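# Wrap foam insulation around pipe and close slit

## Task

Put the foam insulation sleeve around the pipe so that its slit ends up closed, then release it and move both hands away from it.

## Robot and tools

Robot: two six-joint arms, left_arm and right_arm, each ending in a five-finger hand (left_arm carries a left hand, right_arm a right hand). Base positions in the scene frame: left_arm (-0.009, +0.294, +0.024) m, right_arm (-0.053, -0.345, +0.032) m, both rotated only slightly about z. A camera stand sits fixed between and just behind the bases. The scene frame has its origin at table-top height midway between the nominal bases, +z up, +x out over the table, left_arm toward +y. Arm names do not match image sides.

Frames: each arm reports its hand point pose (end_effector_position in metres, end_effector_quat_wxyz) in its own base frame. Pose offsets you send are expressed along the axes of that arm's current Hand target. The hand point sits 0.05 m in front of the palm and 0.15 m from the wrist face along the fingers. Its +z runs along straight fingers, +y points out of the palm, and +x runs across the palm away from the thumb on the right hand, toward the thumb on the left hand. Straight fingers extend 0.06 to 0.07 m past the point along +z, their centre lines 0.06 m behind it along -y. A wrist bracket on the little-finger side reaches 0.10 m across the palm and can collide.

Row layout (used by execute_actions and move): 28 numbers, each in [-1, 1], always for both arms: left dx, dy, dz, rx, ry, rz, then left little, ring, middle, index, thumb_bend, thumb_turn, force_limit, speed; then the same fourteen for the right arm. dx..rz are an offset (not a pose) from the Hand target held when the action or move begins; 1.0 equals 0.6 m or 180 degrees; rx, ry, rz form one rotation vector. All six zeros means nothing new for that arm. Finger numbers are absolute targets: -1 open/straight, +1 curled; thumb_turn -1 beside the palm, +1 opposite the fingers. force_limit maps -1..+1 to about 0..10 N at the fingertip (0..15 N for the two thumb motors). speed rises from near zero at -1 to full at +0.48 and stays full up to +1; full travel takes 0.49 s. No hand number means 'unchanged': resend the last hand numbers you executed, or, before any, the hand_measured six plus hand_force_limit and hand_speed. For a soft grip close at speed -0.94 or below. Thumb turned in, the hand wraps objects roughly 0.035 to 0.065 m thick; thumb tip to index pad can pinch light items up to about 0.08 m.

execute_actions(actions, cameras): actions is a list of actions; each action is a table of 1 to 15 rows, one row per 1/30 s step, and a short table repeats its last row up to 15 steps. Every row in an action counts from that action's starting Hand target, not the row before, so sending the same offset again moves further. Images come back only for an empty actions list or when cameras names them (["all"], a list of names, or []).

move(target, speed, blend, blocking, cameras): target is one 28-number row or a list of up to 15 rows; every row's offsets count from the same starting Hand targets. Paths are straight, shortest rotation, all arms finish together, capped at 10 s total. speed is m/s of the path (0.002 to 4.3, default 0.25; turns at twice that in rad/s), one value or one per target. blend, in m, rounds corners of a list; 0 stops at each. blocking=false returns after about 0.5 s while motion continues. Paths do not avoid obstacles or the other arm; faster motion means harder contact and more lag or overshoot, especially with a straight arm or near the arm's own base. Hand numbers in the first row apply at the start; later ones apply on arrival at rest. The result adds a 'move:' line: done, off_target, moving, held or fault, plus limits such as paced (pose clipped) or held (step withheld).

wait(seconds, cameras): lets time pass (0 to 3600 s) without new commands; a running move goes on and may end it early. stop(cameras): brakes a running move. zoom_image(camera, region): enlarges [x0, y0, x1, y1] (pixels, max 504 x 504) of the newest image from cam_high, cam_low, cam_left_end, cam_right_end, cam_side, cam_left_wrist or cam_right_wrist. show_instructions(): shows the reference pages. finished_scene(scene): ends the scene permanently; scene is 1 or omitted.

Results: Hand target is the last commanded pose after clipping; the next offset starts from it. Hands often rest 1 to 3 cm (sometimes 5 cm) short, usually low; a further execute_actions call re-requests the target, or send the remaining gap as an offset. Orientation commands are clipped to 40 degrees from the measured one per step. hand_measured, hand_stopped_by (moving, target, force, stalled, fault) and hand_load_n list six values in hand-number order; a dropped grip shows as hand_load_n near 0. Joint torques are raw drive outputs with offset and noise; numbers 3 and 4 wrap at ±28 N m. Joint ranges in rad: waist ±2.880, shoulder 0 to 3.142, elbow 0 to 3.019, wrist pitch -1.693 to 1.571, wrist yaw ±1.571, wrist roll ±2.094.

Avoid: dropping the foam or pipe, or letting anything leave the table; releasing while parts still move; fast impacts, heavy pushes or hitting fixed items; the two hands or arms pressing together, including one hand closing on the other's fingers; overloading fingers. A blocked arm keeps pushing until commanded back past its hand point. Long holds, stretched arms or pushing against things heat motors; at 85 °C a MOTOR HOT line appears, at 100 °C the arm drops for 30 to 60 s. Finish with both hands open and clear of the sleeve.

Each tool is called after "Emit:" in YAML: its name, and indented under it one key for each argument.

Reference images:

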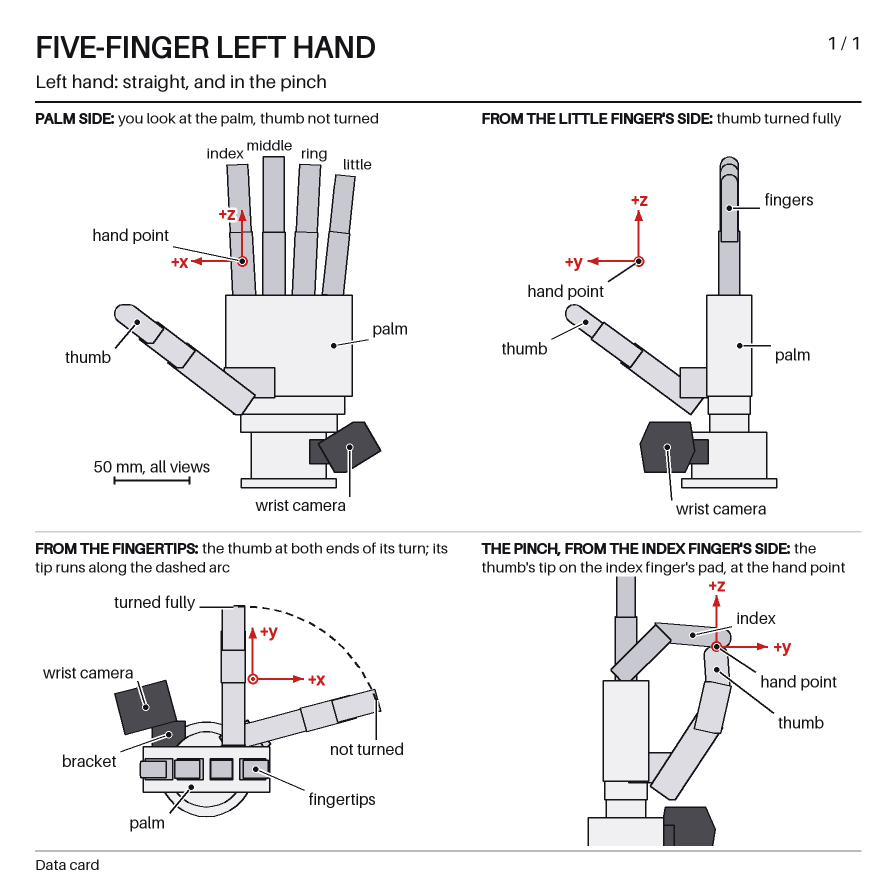

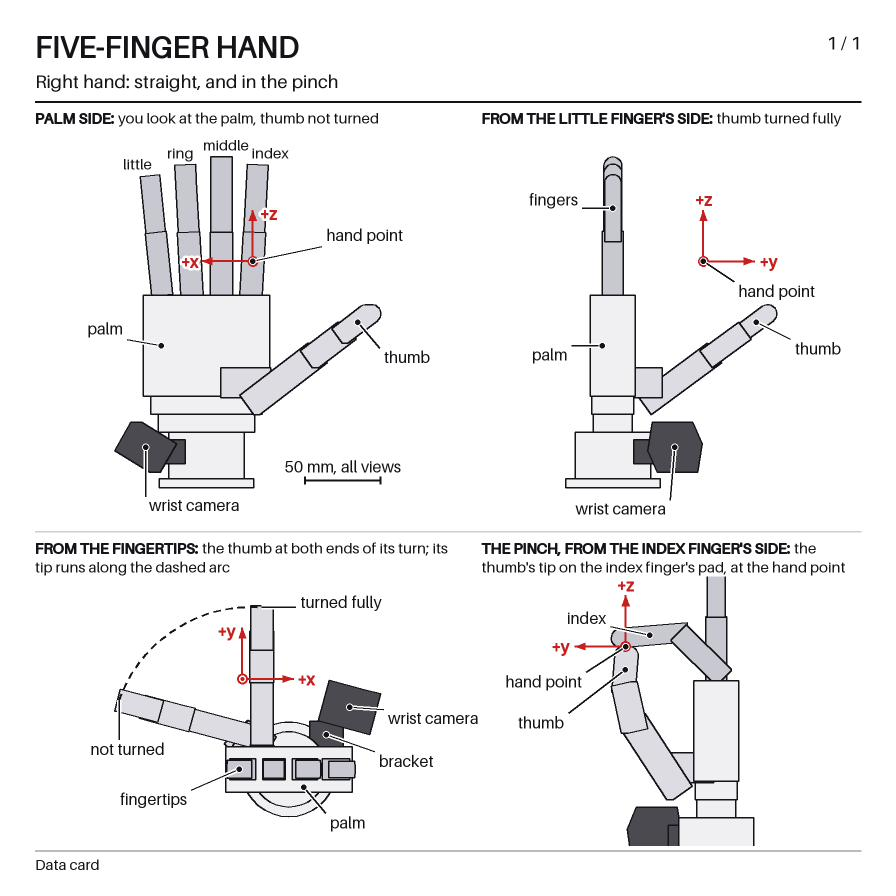

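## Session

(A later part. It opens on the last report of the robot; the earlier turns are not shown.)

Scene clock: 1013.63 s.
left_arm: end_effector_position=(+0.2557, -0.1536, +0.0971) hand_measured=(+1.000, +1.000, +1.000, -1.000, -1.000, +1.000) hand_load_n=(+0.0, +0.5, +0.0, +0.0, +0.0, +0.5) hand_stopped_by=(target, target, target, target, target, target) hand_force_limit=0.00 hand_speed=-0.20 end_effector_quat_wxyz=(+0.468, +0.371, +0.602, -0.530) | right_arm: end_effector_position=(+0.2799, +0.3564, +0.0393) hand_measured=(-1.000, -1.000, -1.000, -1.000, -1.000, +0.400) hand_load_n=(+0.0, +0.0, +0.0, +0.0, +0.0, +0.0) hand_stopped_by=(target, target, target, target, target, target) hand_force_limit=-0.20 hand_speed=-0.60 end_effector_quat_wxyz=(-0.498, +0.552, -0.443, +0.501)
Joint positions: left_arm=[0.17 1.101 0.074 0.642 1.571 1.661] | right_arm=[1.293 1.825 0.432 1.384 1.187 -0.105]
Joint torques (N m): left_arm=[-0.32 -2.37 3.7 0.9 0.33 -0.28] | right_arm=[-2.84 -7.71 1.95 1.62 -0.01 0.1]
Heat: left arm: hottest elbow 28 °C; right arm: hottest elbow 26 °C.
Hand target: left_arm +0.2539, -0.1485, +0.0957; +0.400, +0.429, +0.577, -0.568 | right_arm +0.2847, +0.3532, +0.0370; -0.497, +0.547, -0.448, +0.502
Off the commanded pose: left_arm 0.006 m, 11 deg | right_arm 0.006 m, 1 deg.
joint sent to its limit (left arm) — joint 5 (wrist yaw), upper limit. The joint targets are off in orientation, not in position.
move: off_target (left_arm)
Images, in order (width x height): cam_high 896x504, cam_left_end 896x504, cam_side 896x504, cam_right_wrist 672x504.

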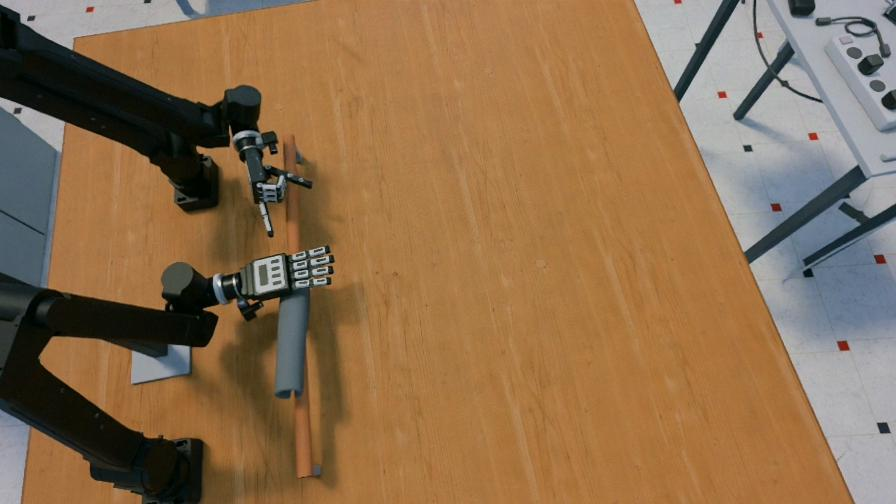

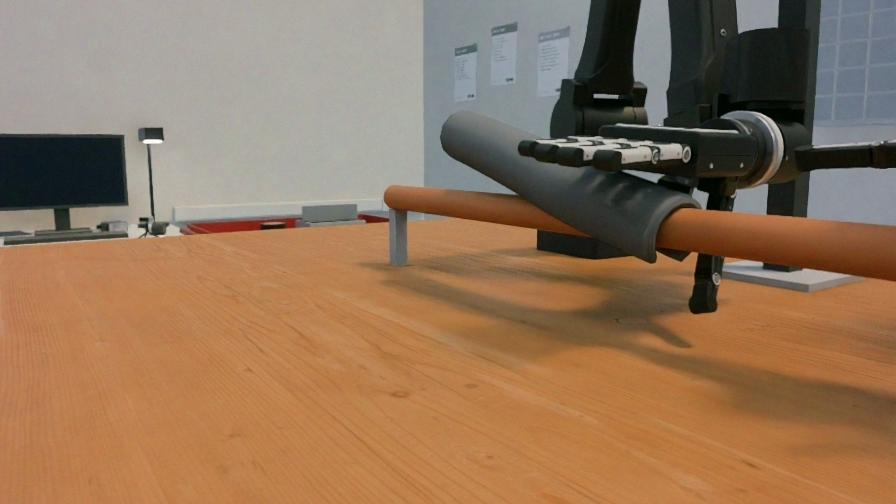

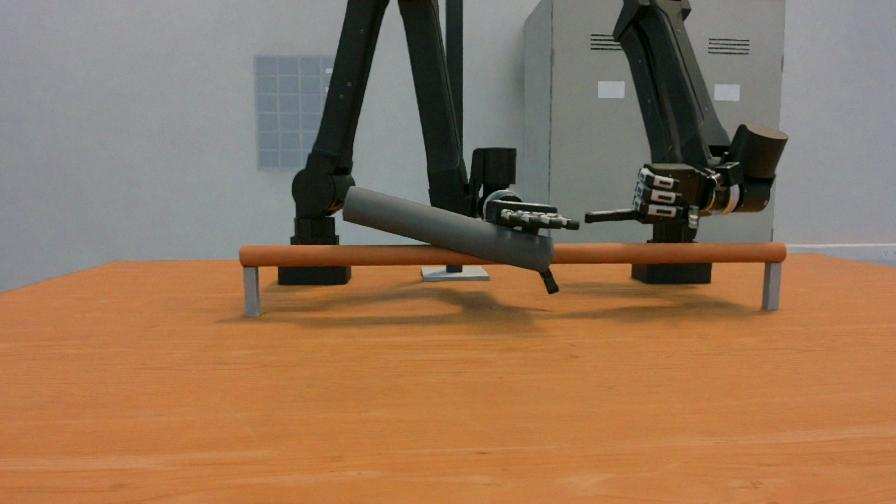

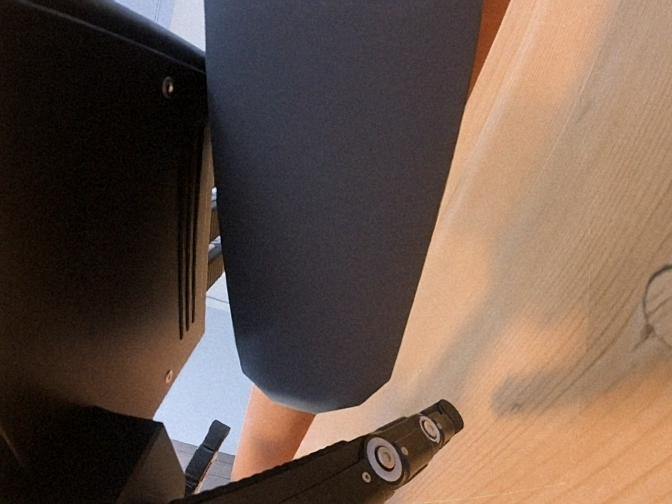

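Emit:
move:
  target:
    - [0,0,0,0,0,0,1,1,1,-1,-1,1,0,-0.2,0.0038,-0.0364,0,0,0,0,-1,-1,-1,-1,-1,0.4,-0.2,-0.6]
    - [0,0,0,0,0,0,1,1,1,-1,-1,1,0,-0.2,0.0862,-0.0279,-0.0078,0,0,0,-1,-1,-1,-1,-1,0.4,-0.2,-0.6]
  speed: [0.03,0.05]
  blend: [0.005,0]
  cameras: ["cam_left_end","cam_high","cam_side","cam_right_wrist"]

Emit:
zoom_image:
  camera: "cam_high"
  region: [230, 230, 370, 410]

Emit:
zoom_image:
  camera: "cam_side"
  region: [340, 180, 660, 290]

Scene clock: 1016.33 s.
left_arm: end_effector_position=(+0.2557, -0.1536, +0.0971) hand_measured=(+1.000, +1.000, +1.000, -1.000, -1.000, +1.000) hand_load_n=(+0.0, +0.0, +0.0, +0.0, +0.0, +0.5) hand_stopped_by=(target, target, target, target, target, target) hand_force_limit=0.00 hand_speed=-0.20 end_effector_quat_wxyz=(+0.468, +0.371, +0.602, -0.530) | right_arm: end_effector_position=(+0.2801, +0.3051, +0.0494) hand_measured=(-1.000, -1.000, -1.000, -1.000, -1.000, +0.400) hand_load_n=(+0.0, +0.0, +0.0, -0.5, +0.0, +0.0) hand_stopped_by=(target, target, target, target, target, target) hand_force_limit=-0.20 hand_speed=-0.60 end_effector_quat_wxyz=(-0.488, +0.561, -0.439, +0.504)
Joint positions: left_arm=[0.17 1.101 0.074 0.642 1.571 1.661] | right_arm=[1.241 1.711 0.302 1.372 1.136 -0.105]
Joint torques (N m): left_arm=[-0.62 -2.2 3.77 0.92 0.32 -0.3] | right_arm=[-2.73 -9.17 1.77 1.77 -0.06 0.04]
Heat: left arm: hottest elbow 28 °C; right arm: hottest elbow 26 °C.
Hand target: left_arm +0.2539, -0.1485, +0.0957; +0.400, +0.429, +0.577, -0.568 | right_arm +0.2847, +0.3033, +0.0589; -0.497, +0.547, -0.448, +0.502
Off the commanded pose: left_arm 0.006 m, 11 deg | right_arm 0.011 m, 2 deg.
joint sent to its limit (left arm) — joint 5 (wrist yaw), upper limit. The joint targets are off in orientation, not in position.
move: off_target (right_arm)
Images, in order (width x height): cam_high 896x504, cam_left_end 896x504, cam_side 896x504, cam_right_wrist 672x504.

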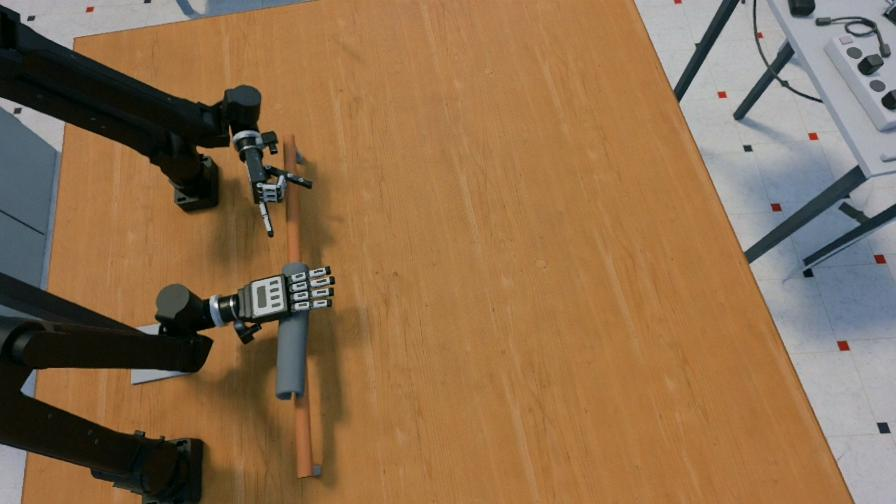

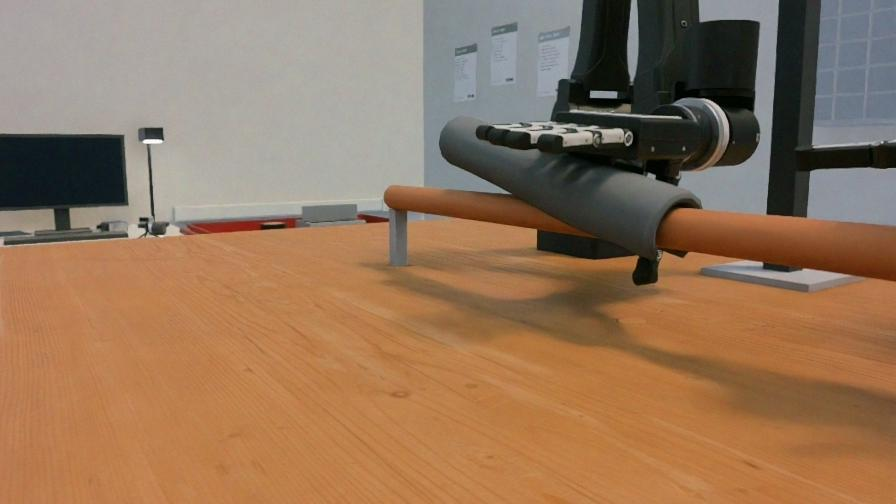

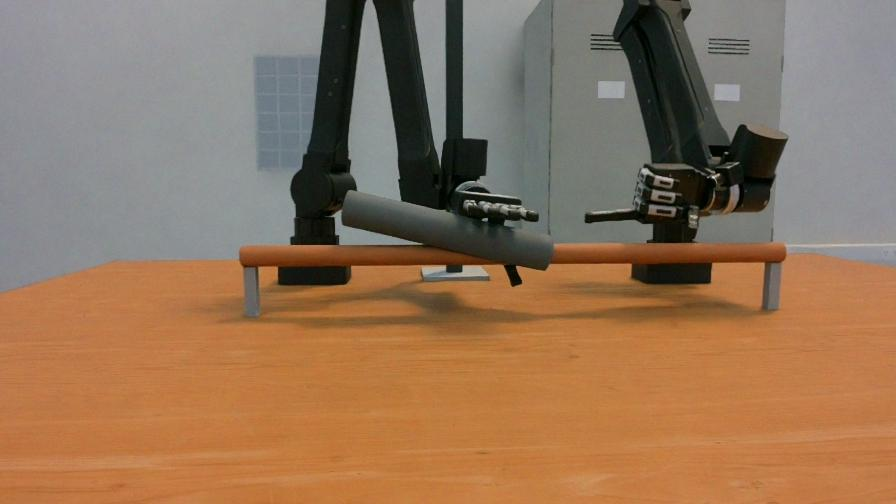

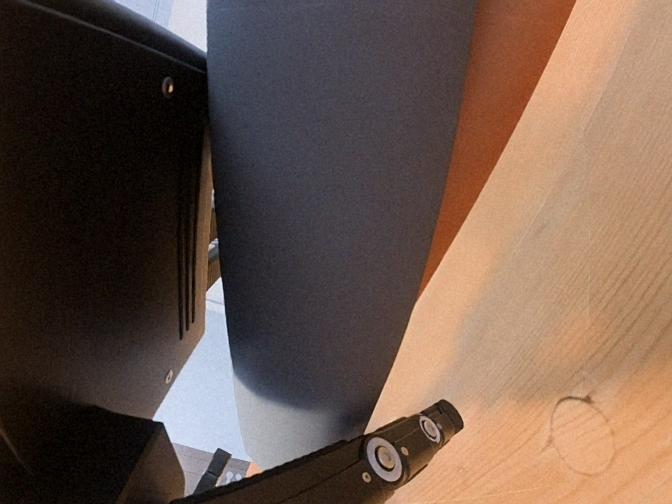

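Scaled by 2.800.

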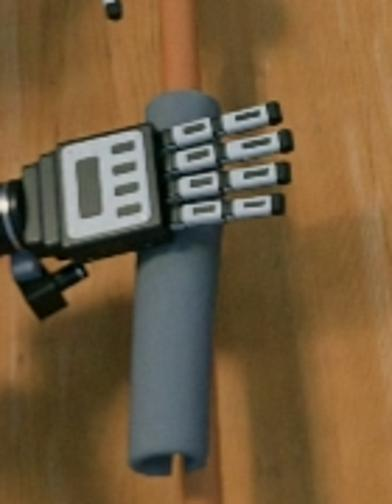

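Scaled by 1.575.

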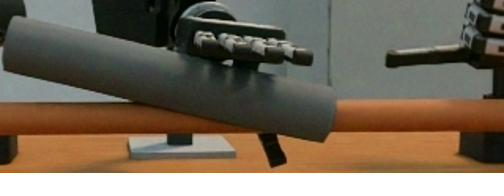

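Emit:
move:
  target: [0,0,0,0,0,0,1,1,1,-1,-1,1,0,-0.2,-0.004,0.0381,0,0,0,0,-1,-1,-1,-1,-1,0.4,-0.2,-0.6]
  speed: [0.02]
  cameras: ["cam_left_end","cam_high","cam_side","cam_right_wrist"]

Emit:
zoom_image:
  camera: "cam_left_end"
  region: [620, 150, 740, 290]

Emit:
zoom_image:
  camera: "cam_side"
  region: [340, 180, 660, 290]

Scene clock: 1018.27 s.
left_arm: end_effector_position=(+0.2557, -0.1536, +0.0971) hand_measured=(+1.000, +1.000, +1.000, -1.000, -1.000, +1.000) hand_load_n=(+0.0, +0.0, +0.0, +0.0, +0.0, +0.0) hand_stopped_by=(target, target, target, target, target, target) hand_force_limit=0.00 hand_speed=-0.20 end_effector_quat_wxyz=(+0.468, +0.371, +0.602, -0.530) | right_arm: end_effector_position=(+0.2804, +0.3050, +0.0375) hand_measured=(-1.000, -1.000, -1.000, -1.000, -1.000, +0.400) hand_load_n=(-0.5, +0.0, +0.0, +0.0, +0.0, +0.0) hand_stopped_by=(target, target, target, target, target, target) hand_force_limit=-0.20 hand_speed=-0.60 end_effector_quat_wxyz=(-0.497, +0.553, -0.443, +0.501)
Joint positions: left_arm=[0.17 1.101 0.074 0.642 1.571 1.661] | right_arm=[1.24 1.803 0.302 1.491 1.135 -0.105]
Joint torques (N m): left_arm=[-0.56 -2.26 3.75 0.91 0.34 -0.28] | right_arm=[-2.9 -7.18 1.61 1.69 -0.05 0.07]
Heat: left arm: hottest elbow 28 °C; right arm: hottest elbow 26 °C.
Hand target: left_arm +0.2539, -0.1485, +0.0957; +0.400, +0.429, +0.577, -0.568 | right_arm +0.2847, +0.3032, +0.0360; -0.497, +0.547, -0.448, +0.502
Off the commanded pose: left_arm 0.006 m, 11 deg | right_arm 0.005 m, 1 deg.
joint sent to its limit (left arm) — joint 5 (wrist yaw), upper limit. The joint targets are off in orientation, not in position.
move: done
Images, in order (width x height): cam_high 896x504, cam_left_end 896x504, cam_side 896x504, cam_right_wrist 672x504.

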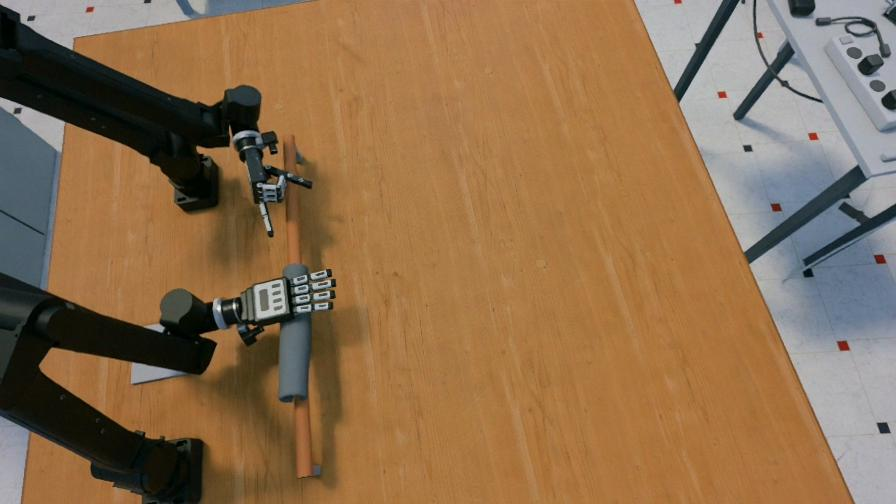

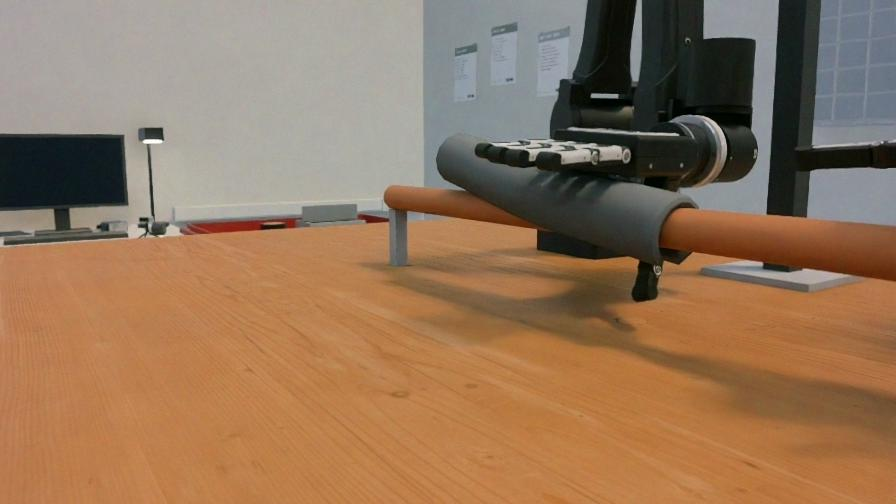

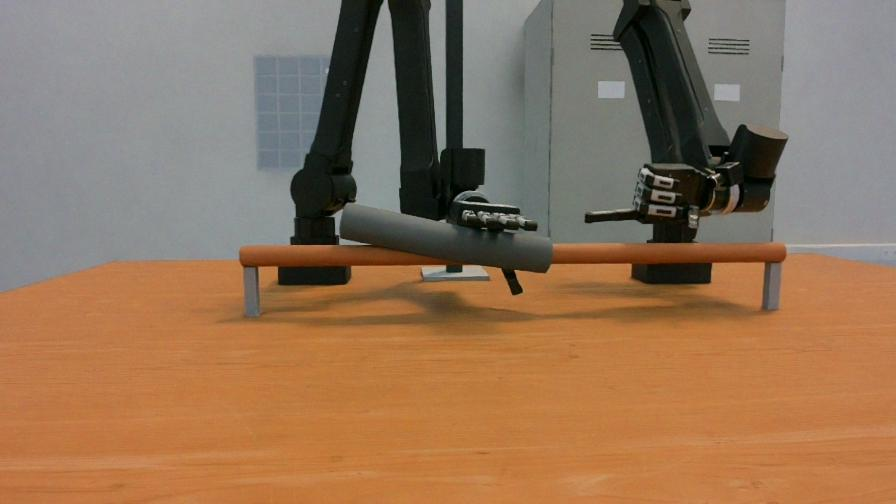

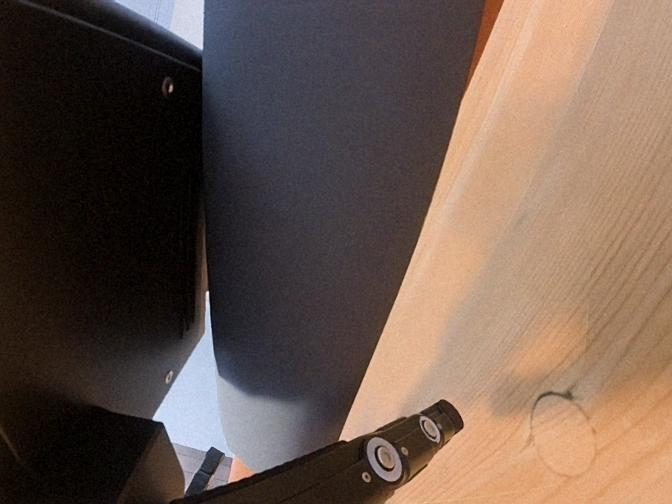

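Scaled by 3.600.

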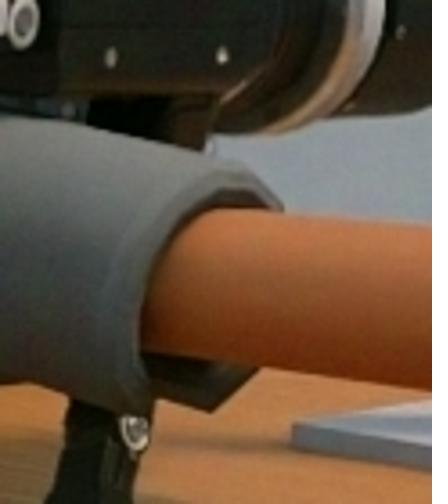

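Scaled by 1.575.

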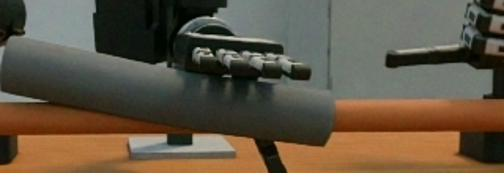

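Emit:
move:
  target:
    - [0,0,0,0,0,0,1,1,1,-1,-1,1,0,-0.2,0.0031,-0.0298,0,0,0,0,-1,-1,-1,-1,-1,0.4,-0.2,-0.6]
    - [0,0,0,0,0,0,1,1,1,-1,-1,1,0,-0.2,0.0855,-0.0213,-0.0078,0,0,0,-1,-1,-1,-1,-1,0.4,-0.2,-0.6]
    - [0,0,0,0,0,0,1,1,1,-1,-1,1,0,-0.2,0.0814,0.0185,-0.0078,0,0,0,-1,-1,-1,-1,-1,0.4,-0.2,-0.6]
  speed: [0.03,0.05,0.02]
  blend: [0.005,0.005,0]
  cameras: ["cam_left_end","cam_high","cam_side","cam_right_wrist","cam_right_end"]

Emit:
zoom_image:
  camera: "cam_high"
  region: [230, 230, 370, 410]

Emit:
zoom_image:
  camera: "cam_side"
  region: [340, 180, 660, 290]

Emit:
zoom_image:
  camera: "cam_right_end"
  region: [300, 180, 480, 300]

Scene clock: 1021.97 s.
left_arm: end_effector_position=(+0.2557, -0.1536, +0.0971) hand_measured=(+1.000, +1.000, +1.000, -1.000, -1.000, +1.000) hand_load_n=(+0.0, +0.0, +0.0, +0.0, +0.0, +0.5) hand_stopped_by=(target, target, target, target, target, target) hand_force_limit=0.00 hand_speed=-0.20 end_effector_quat_wxyz=(+0.468, +0.371, +0.602, -0.530) | right_arm: end_effector_position=(+0.2802, +0.2532, +0.0290) hand_measured=(-1.000, -1.000, -1.000, -1.000, -1.000, +0.400) hand_load_n=(+0.0, +0.0, -0.5, +0.0, +0.0, +0.0) hand_stopped_by=(target, target, target, target, target, target) hand_force_limit=-0.20 hand_speed=-0.60 end_effector_quat_wxyz=(-0.487, +0.561, -0.446, +0.499)
Joint positions: left_arm=[0.17 1.101 0.074 0.642 1.571 1.661] | right_arm=[1.164 1.797 0.181 1.558 1.062 -0.075]
Joint torques (N m): left_arm=[-0.56 -2.55 3.69 0.92 0.35 -0.3] | right_arm=[-2.73 -6.42 1.28 1.73 -0.01 0.11]
Heat: left arm: hottest elbow 28 °C; right arm: hottest elbow 26 °C.
Hand target: left_arm +0.2539, -0.1485, +0.0957; +0.400, +0.429, +0.577, -0.568 | right_arm +0.2847, +0.2532, +0.0299; -0.497, +0.547, -0.448, +0.502
Off the commanded pose: left_arm 0.006 m, 11 deg | right_arm 0.005 m, 2 deg.
joint sent to its limit (left arm) — joint 5 (wrist yaw), upper limit. The joint targets are off in orientation, not in position.
joint sent to its limit (right arm) — joint 4 (wrist pitch), upper limit. The joint targets still meet the commanded pose.
move: done
Images, in order (width x height): cam_high 896x504, cam_left_end 896x504, cam_right_end 896x504, cam_side 896x504, cam_right_wrist 672x504.

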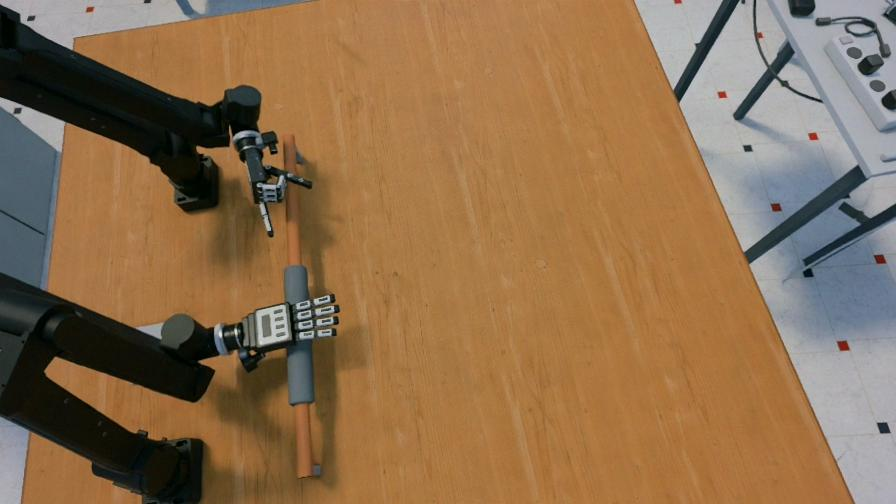

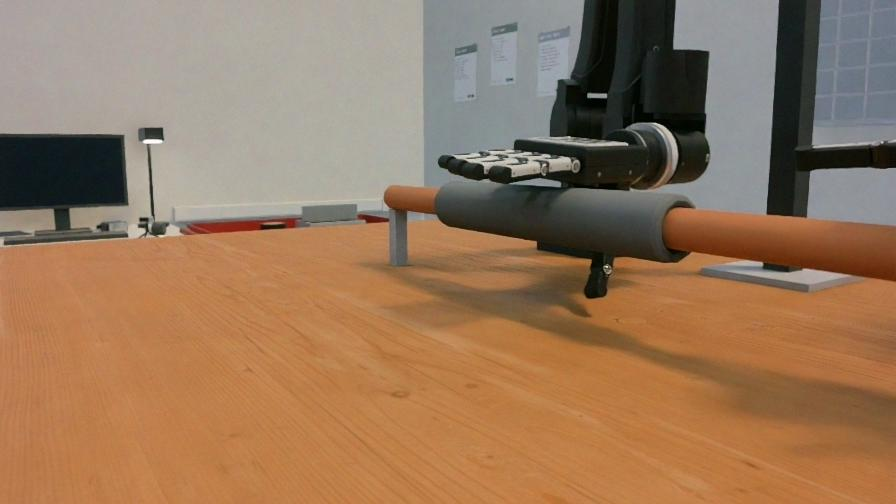

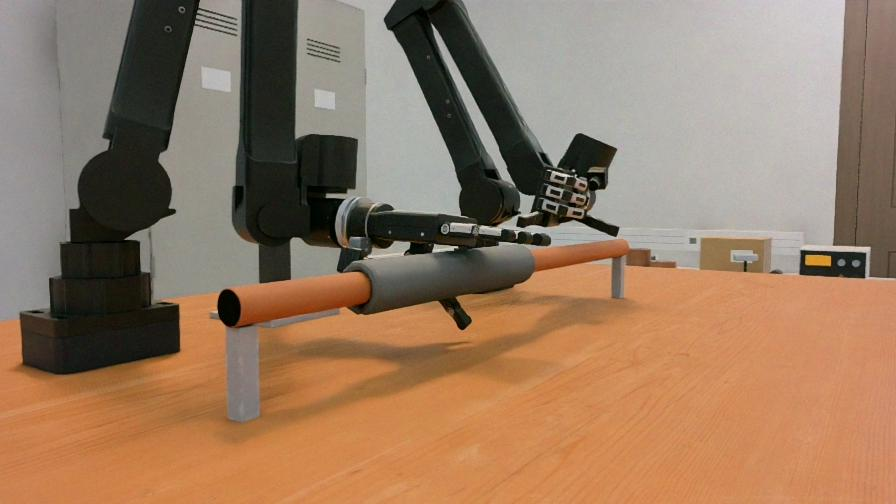

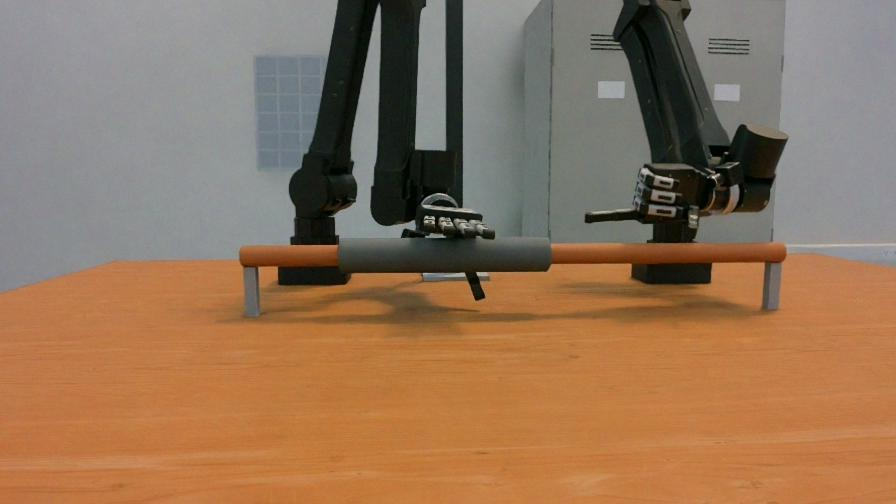

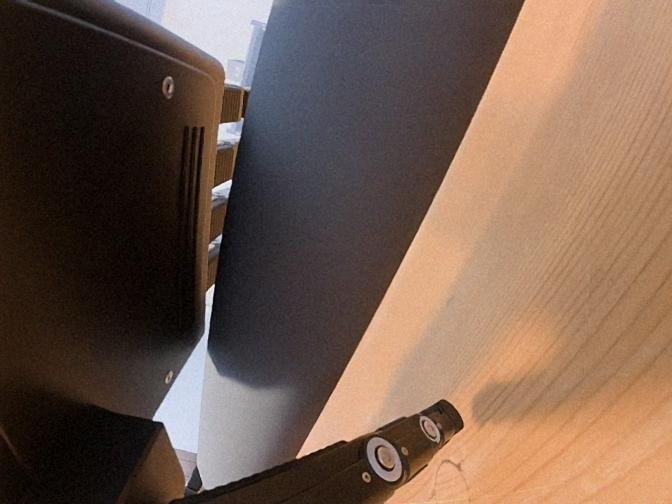

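Scaled by 2.800.

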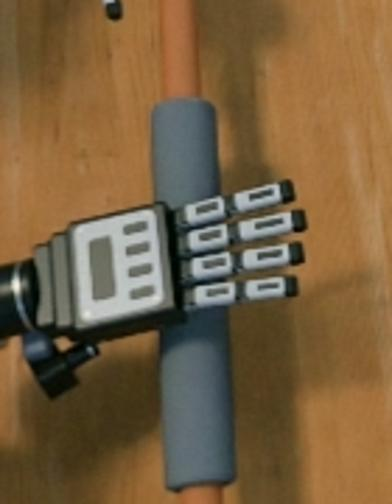

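Scaled by 1.575.

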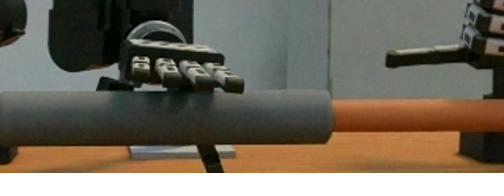

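Scaled by 2.800.

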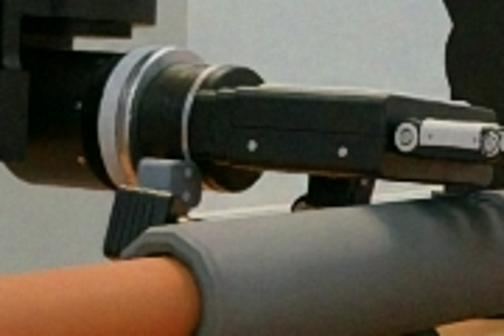

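Emit:
move:
  target:
    - [0,0,0,0,0,0,1,1,1,-1,-1,1,0,-0.2,0.0014,-0.0132,0,0,0,0,-1,-1,-1,-1,-1,0.4,-0.2,-0.6]
    - [0,0,0,0,0,0,1,1,1,-1,-1,1,0,-0.2,-0.0069,-0.0174,-0.0912,0,0,0,-1,-1,-1,-1,-1,0.4,-0.2,-0.6]
  speed: [0.03,0.06]
  cameras: ["cam_left_end","cam_high","cam_side","cam_right_wrist","cam_right_end"]

Emit:
zoom_image:
  camera: "cam_left_end"
  region: [600, 150, 740, 290]

Emit:
zoom_image:
  camera: "cam_right_end"
  region: [300, 220, 480, 340]

Scene clock: 1024.73 s.
left_arm: end_effector_position=(+0.2557, -0.1536, +0.0971) hand_measured=(+1.000, +1.000, +1.000, -1.000, -1.000, +1.000) hand_load_n=(+0.5, +0.0, +0.0, +0.0, +0.0, +0.0) hand_stopped_by=(target, target, target, target, target, target) hand_force_limit=0.00 hand_speed=-0.20 end_effector_quat_wxyz=(+0.468, +0.371, +0.602, -0.530) | right_arm: end_effector_position=(+0.2326, +0.2493, +0.0328) hand_measured=(-1.000, -1.000, -1.000, -1.000, -1.000, +0.400) hand_load_n=(+0.0, +0.0, +0.0, +0.0, +0.0, +0.0) hand_stopped_by=(target, target, target, target, target, target) hand_force_limit=-0.20 hand_speed=-0.60 end_effector_quat_wxyz=(-0.480, +0.559, -0.445, +0.509)
Joint positions: left_arm=[0.17 1.101 0.074 0.642 1.571 1.661] | right_arm=[1.376 1.775 0.143 1.558 1.292 -0.07]
Joint torques (N m): left_arm=[-0.62 -2.32 3.75 0.94 0.35 -0.28] | right_arm=[-0.44 -7.77 0.21 1.47 0.21 0.08]
Heat: left arm: hottest elbow 28 °C; right arm: hottest elbow 26 °C.
Hand target: left_arm +0.2539, -0.1485, +0.0957; +0.400, +0.429, +0.577, -0.568 | right_arm +0.2297, +0.2533, +0.0400; -0.497, +0.547, -0.448, +0.502
Off the commanded pose: left_arm 0.006 m, 11 deg | right_arm 0.009 m, 2 deg.
joint sent to its limit (left arm) — joint 5 (wrist yaw), upper limit. The joint targets are off in orientation, not in position.
joint sent to its limit (right arm) — joint 4 (wrist pitch), upper limit. The joint targets still meet the commanded pose.
move: done
Images, in order (width x height): cam_high 896x504, cam_left_end 896x504, cam_right_end 896x504, cam_side 896x504, cam_right_wrist 672x504.

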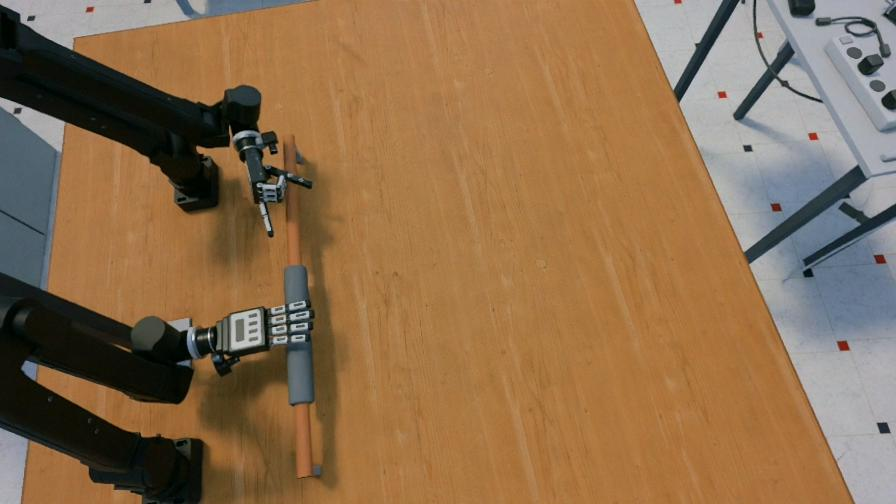

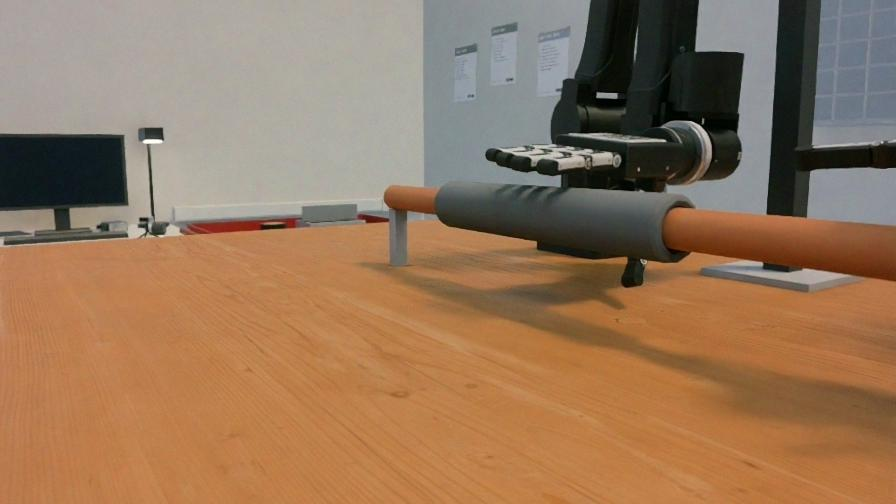

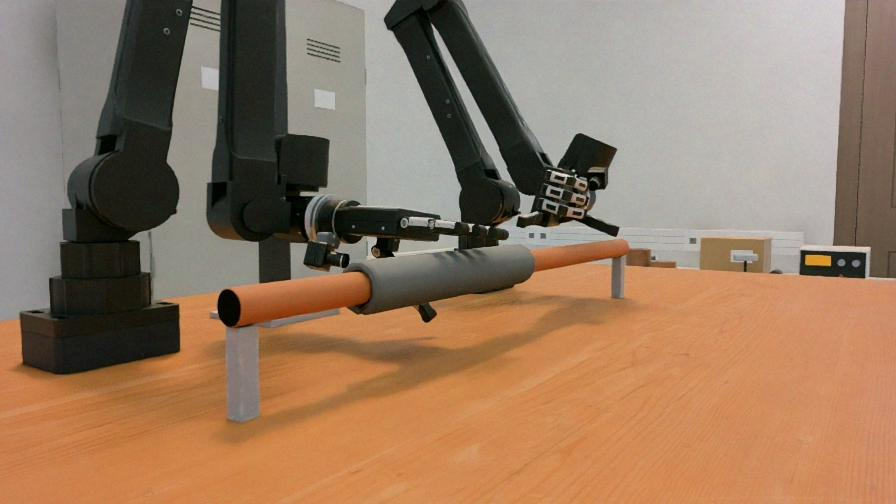

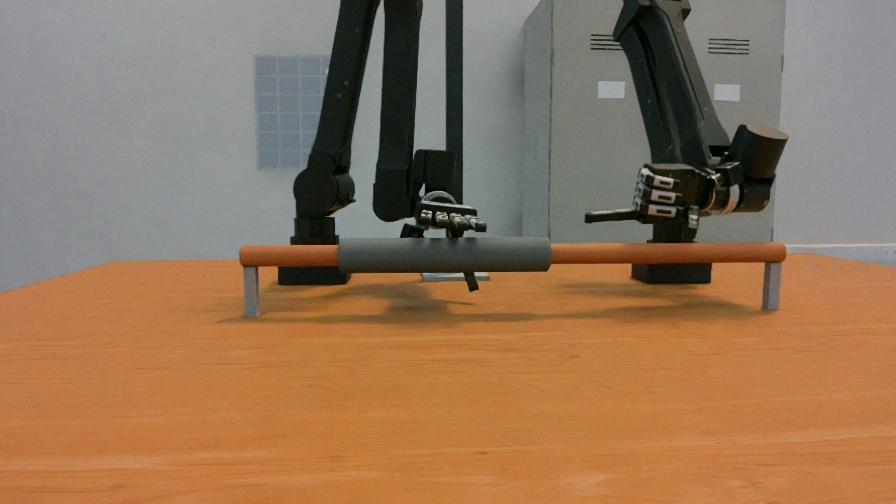

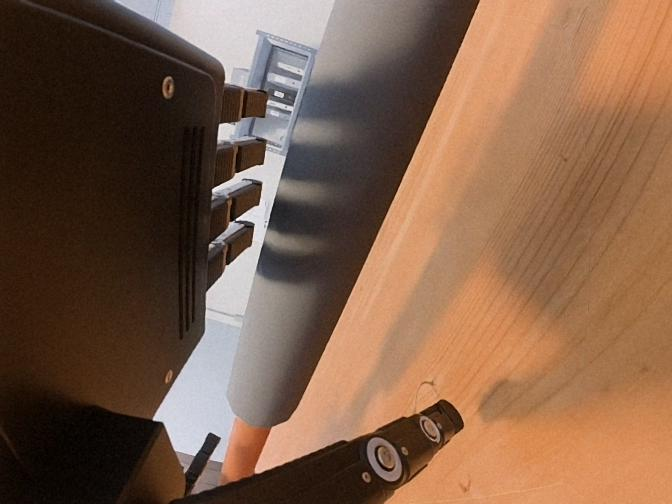

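Scaled by 3.600.

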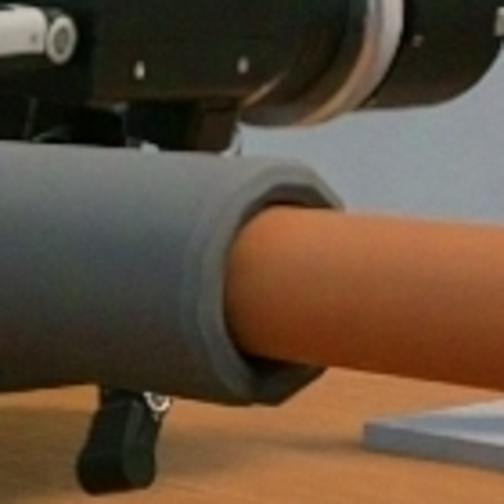

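Scaled by 2.800.

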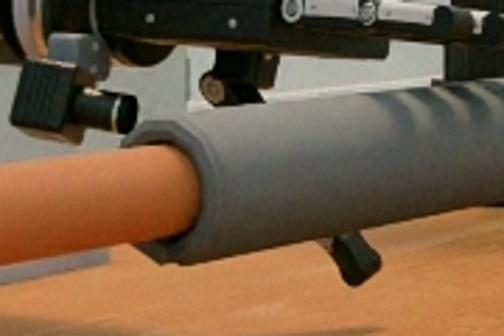

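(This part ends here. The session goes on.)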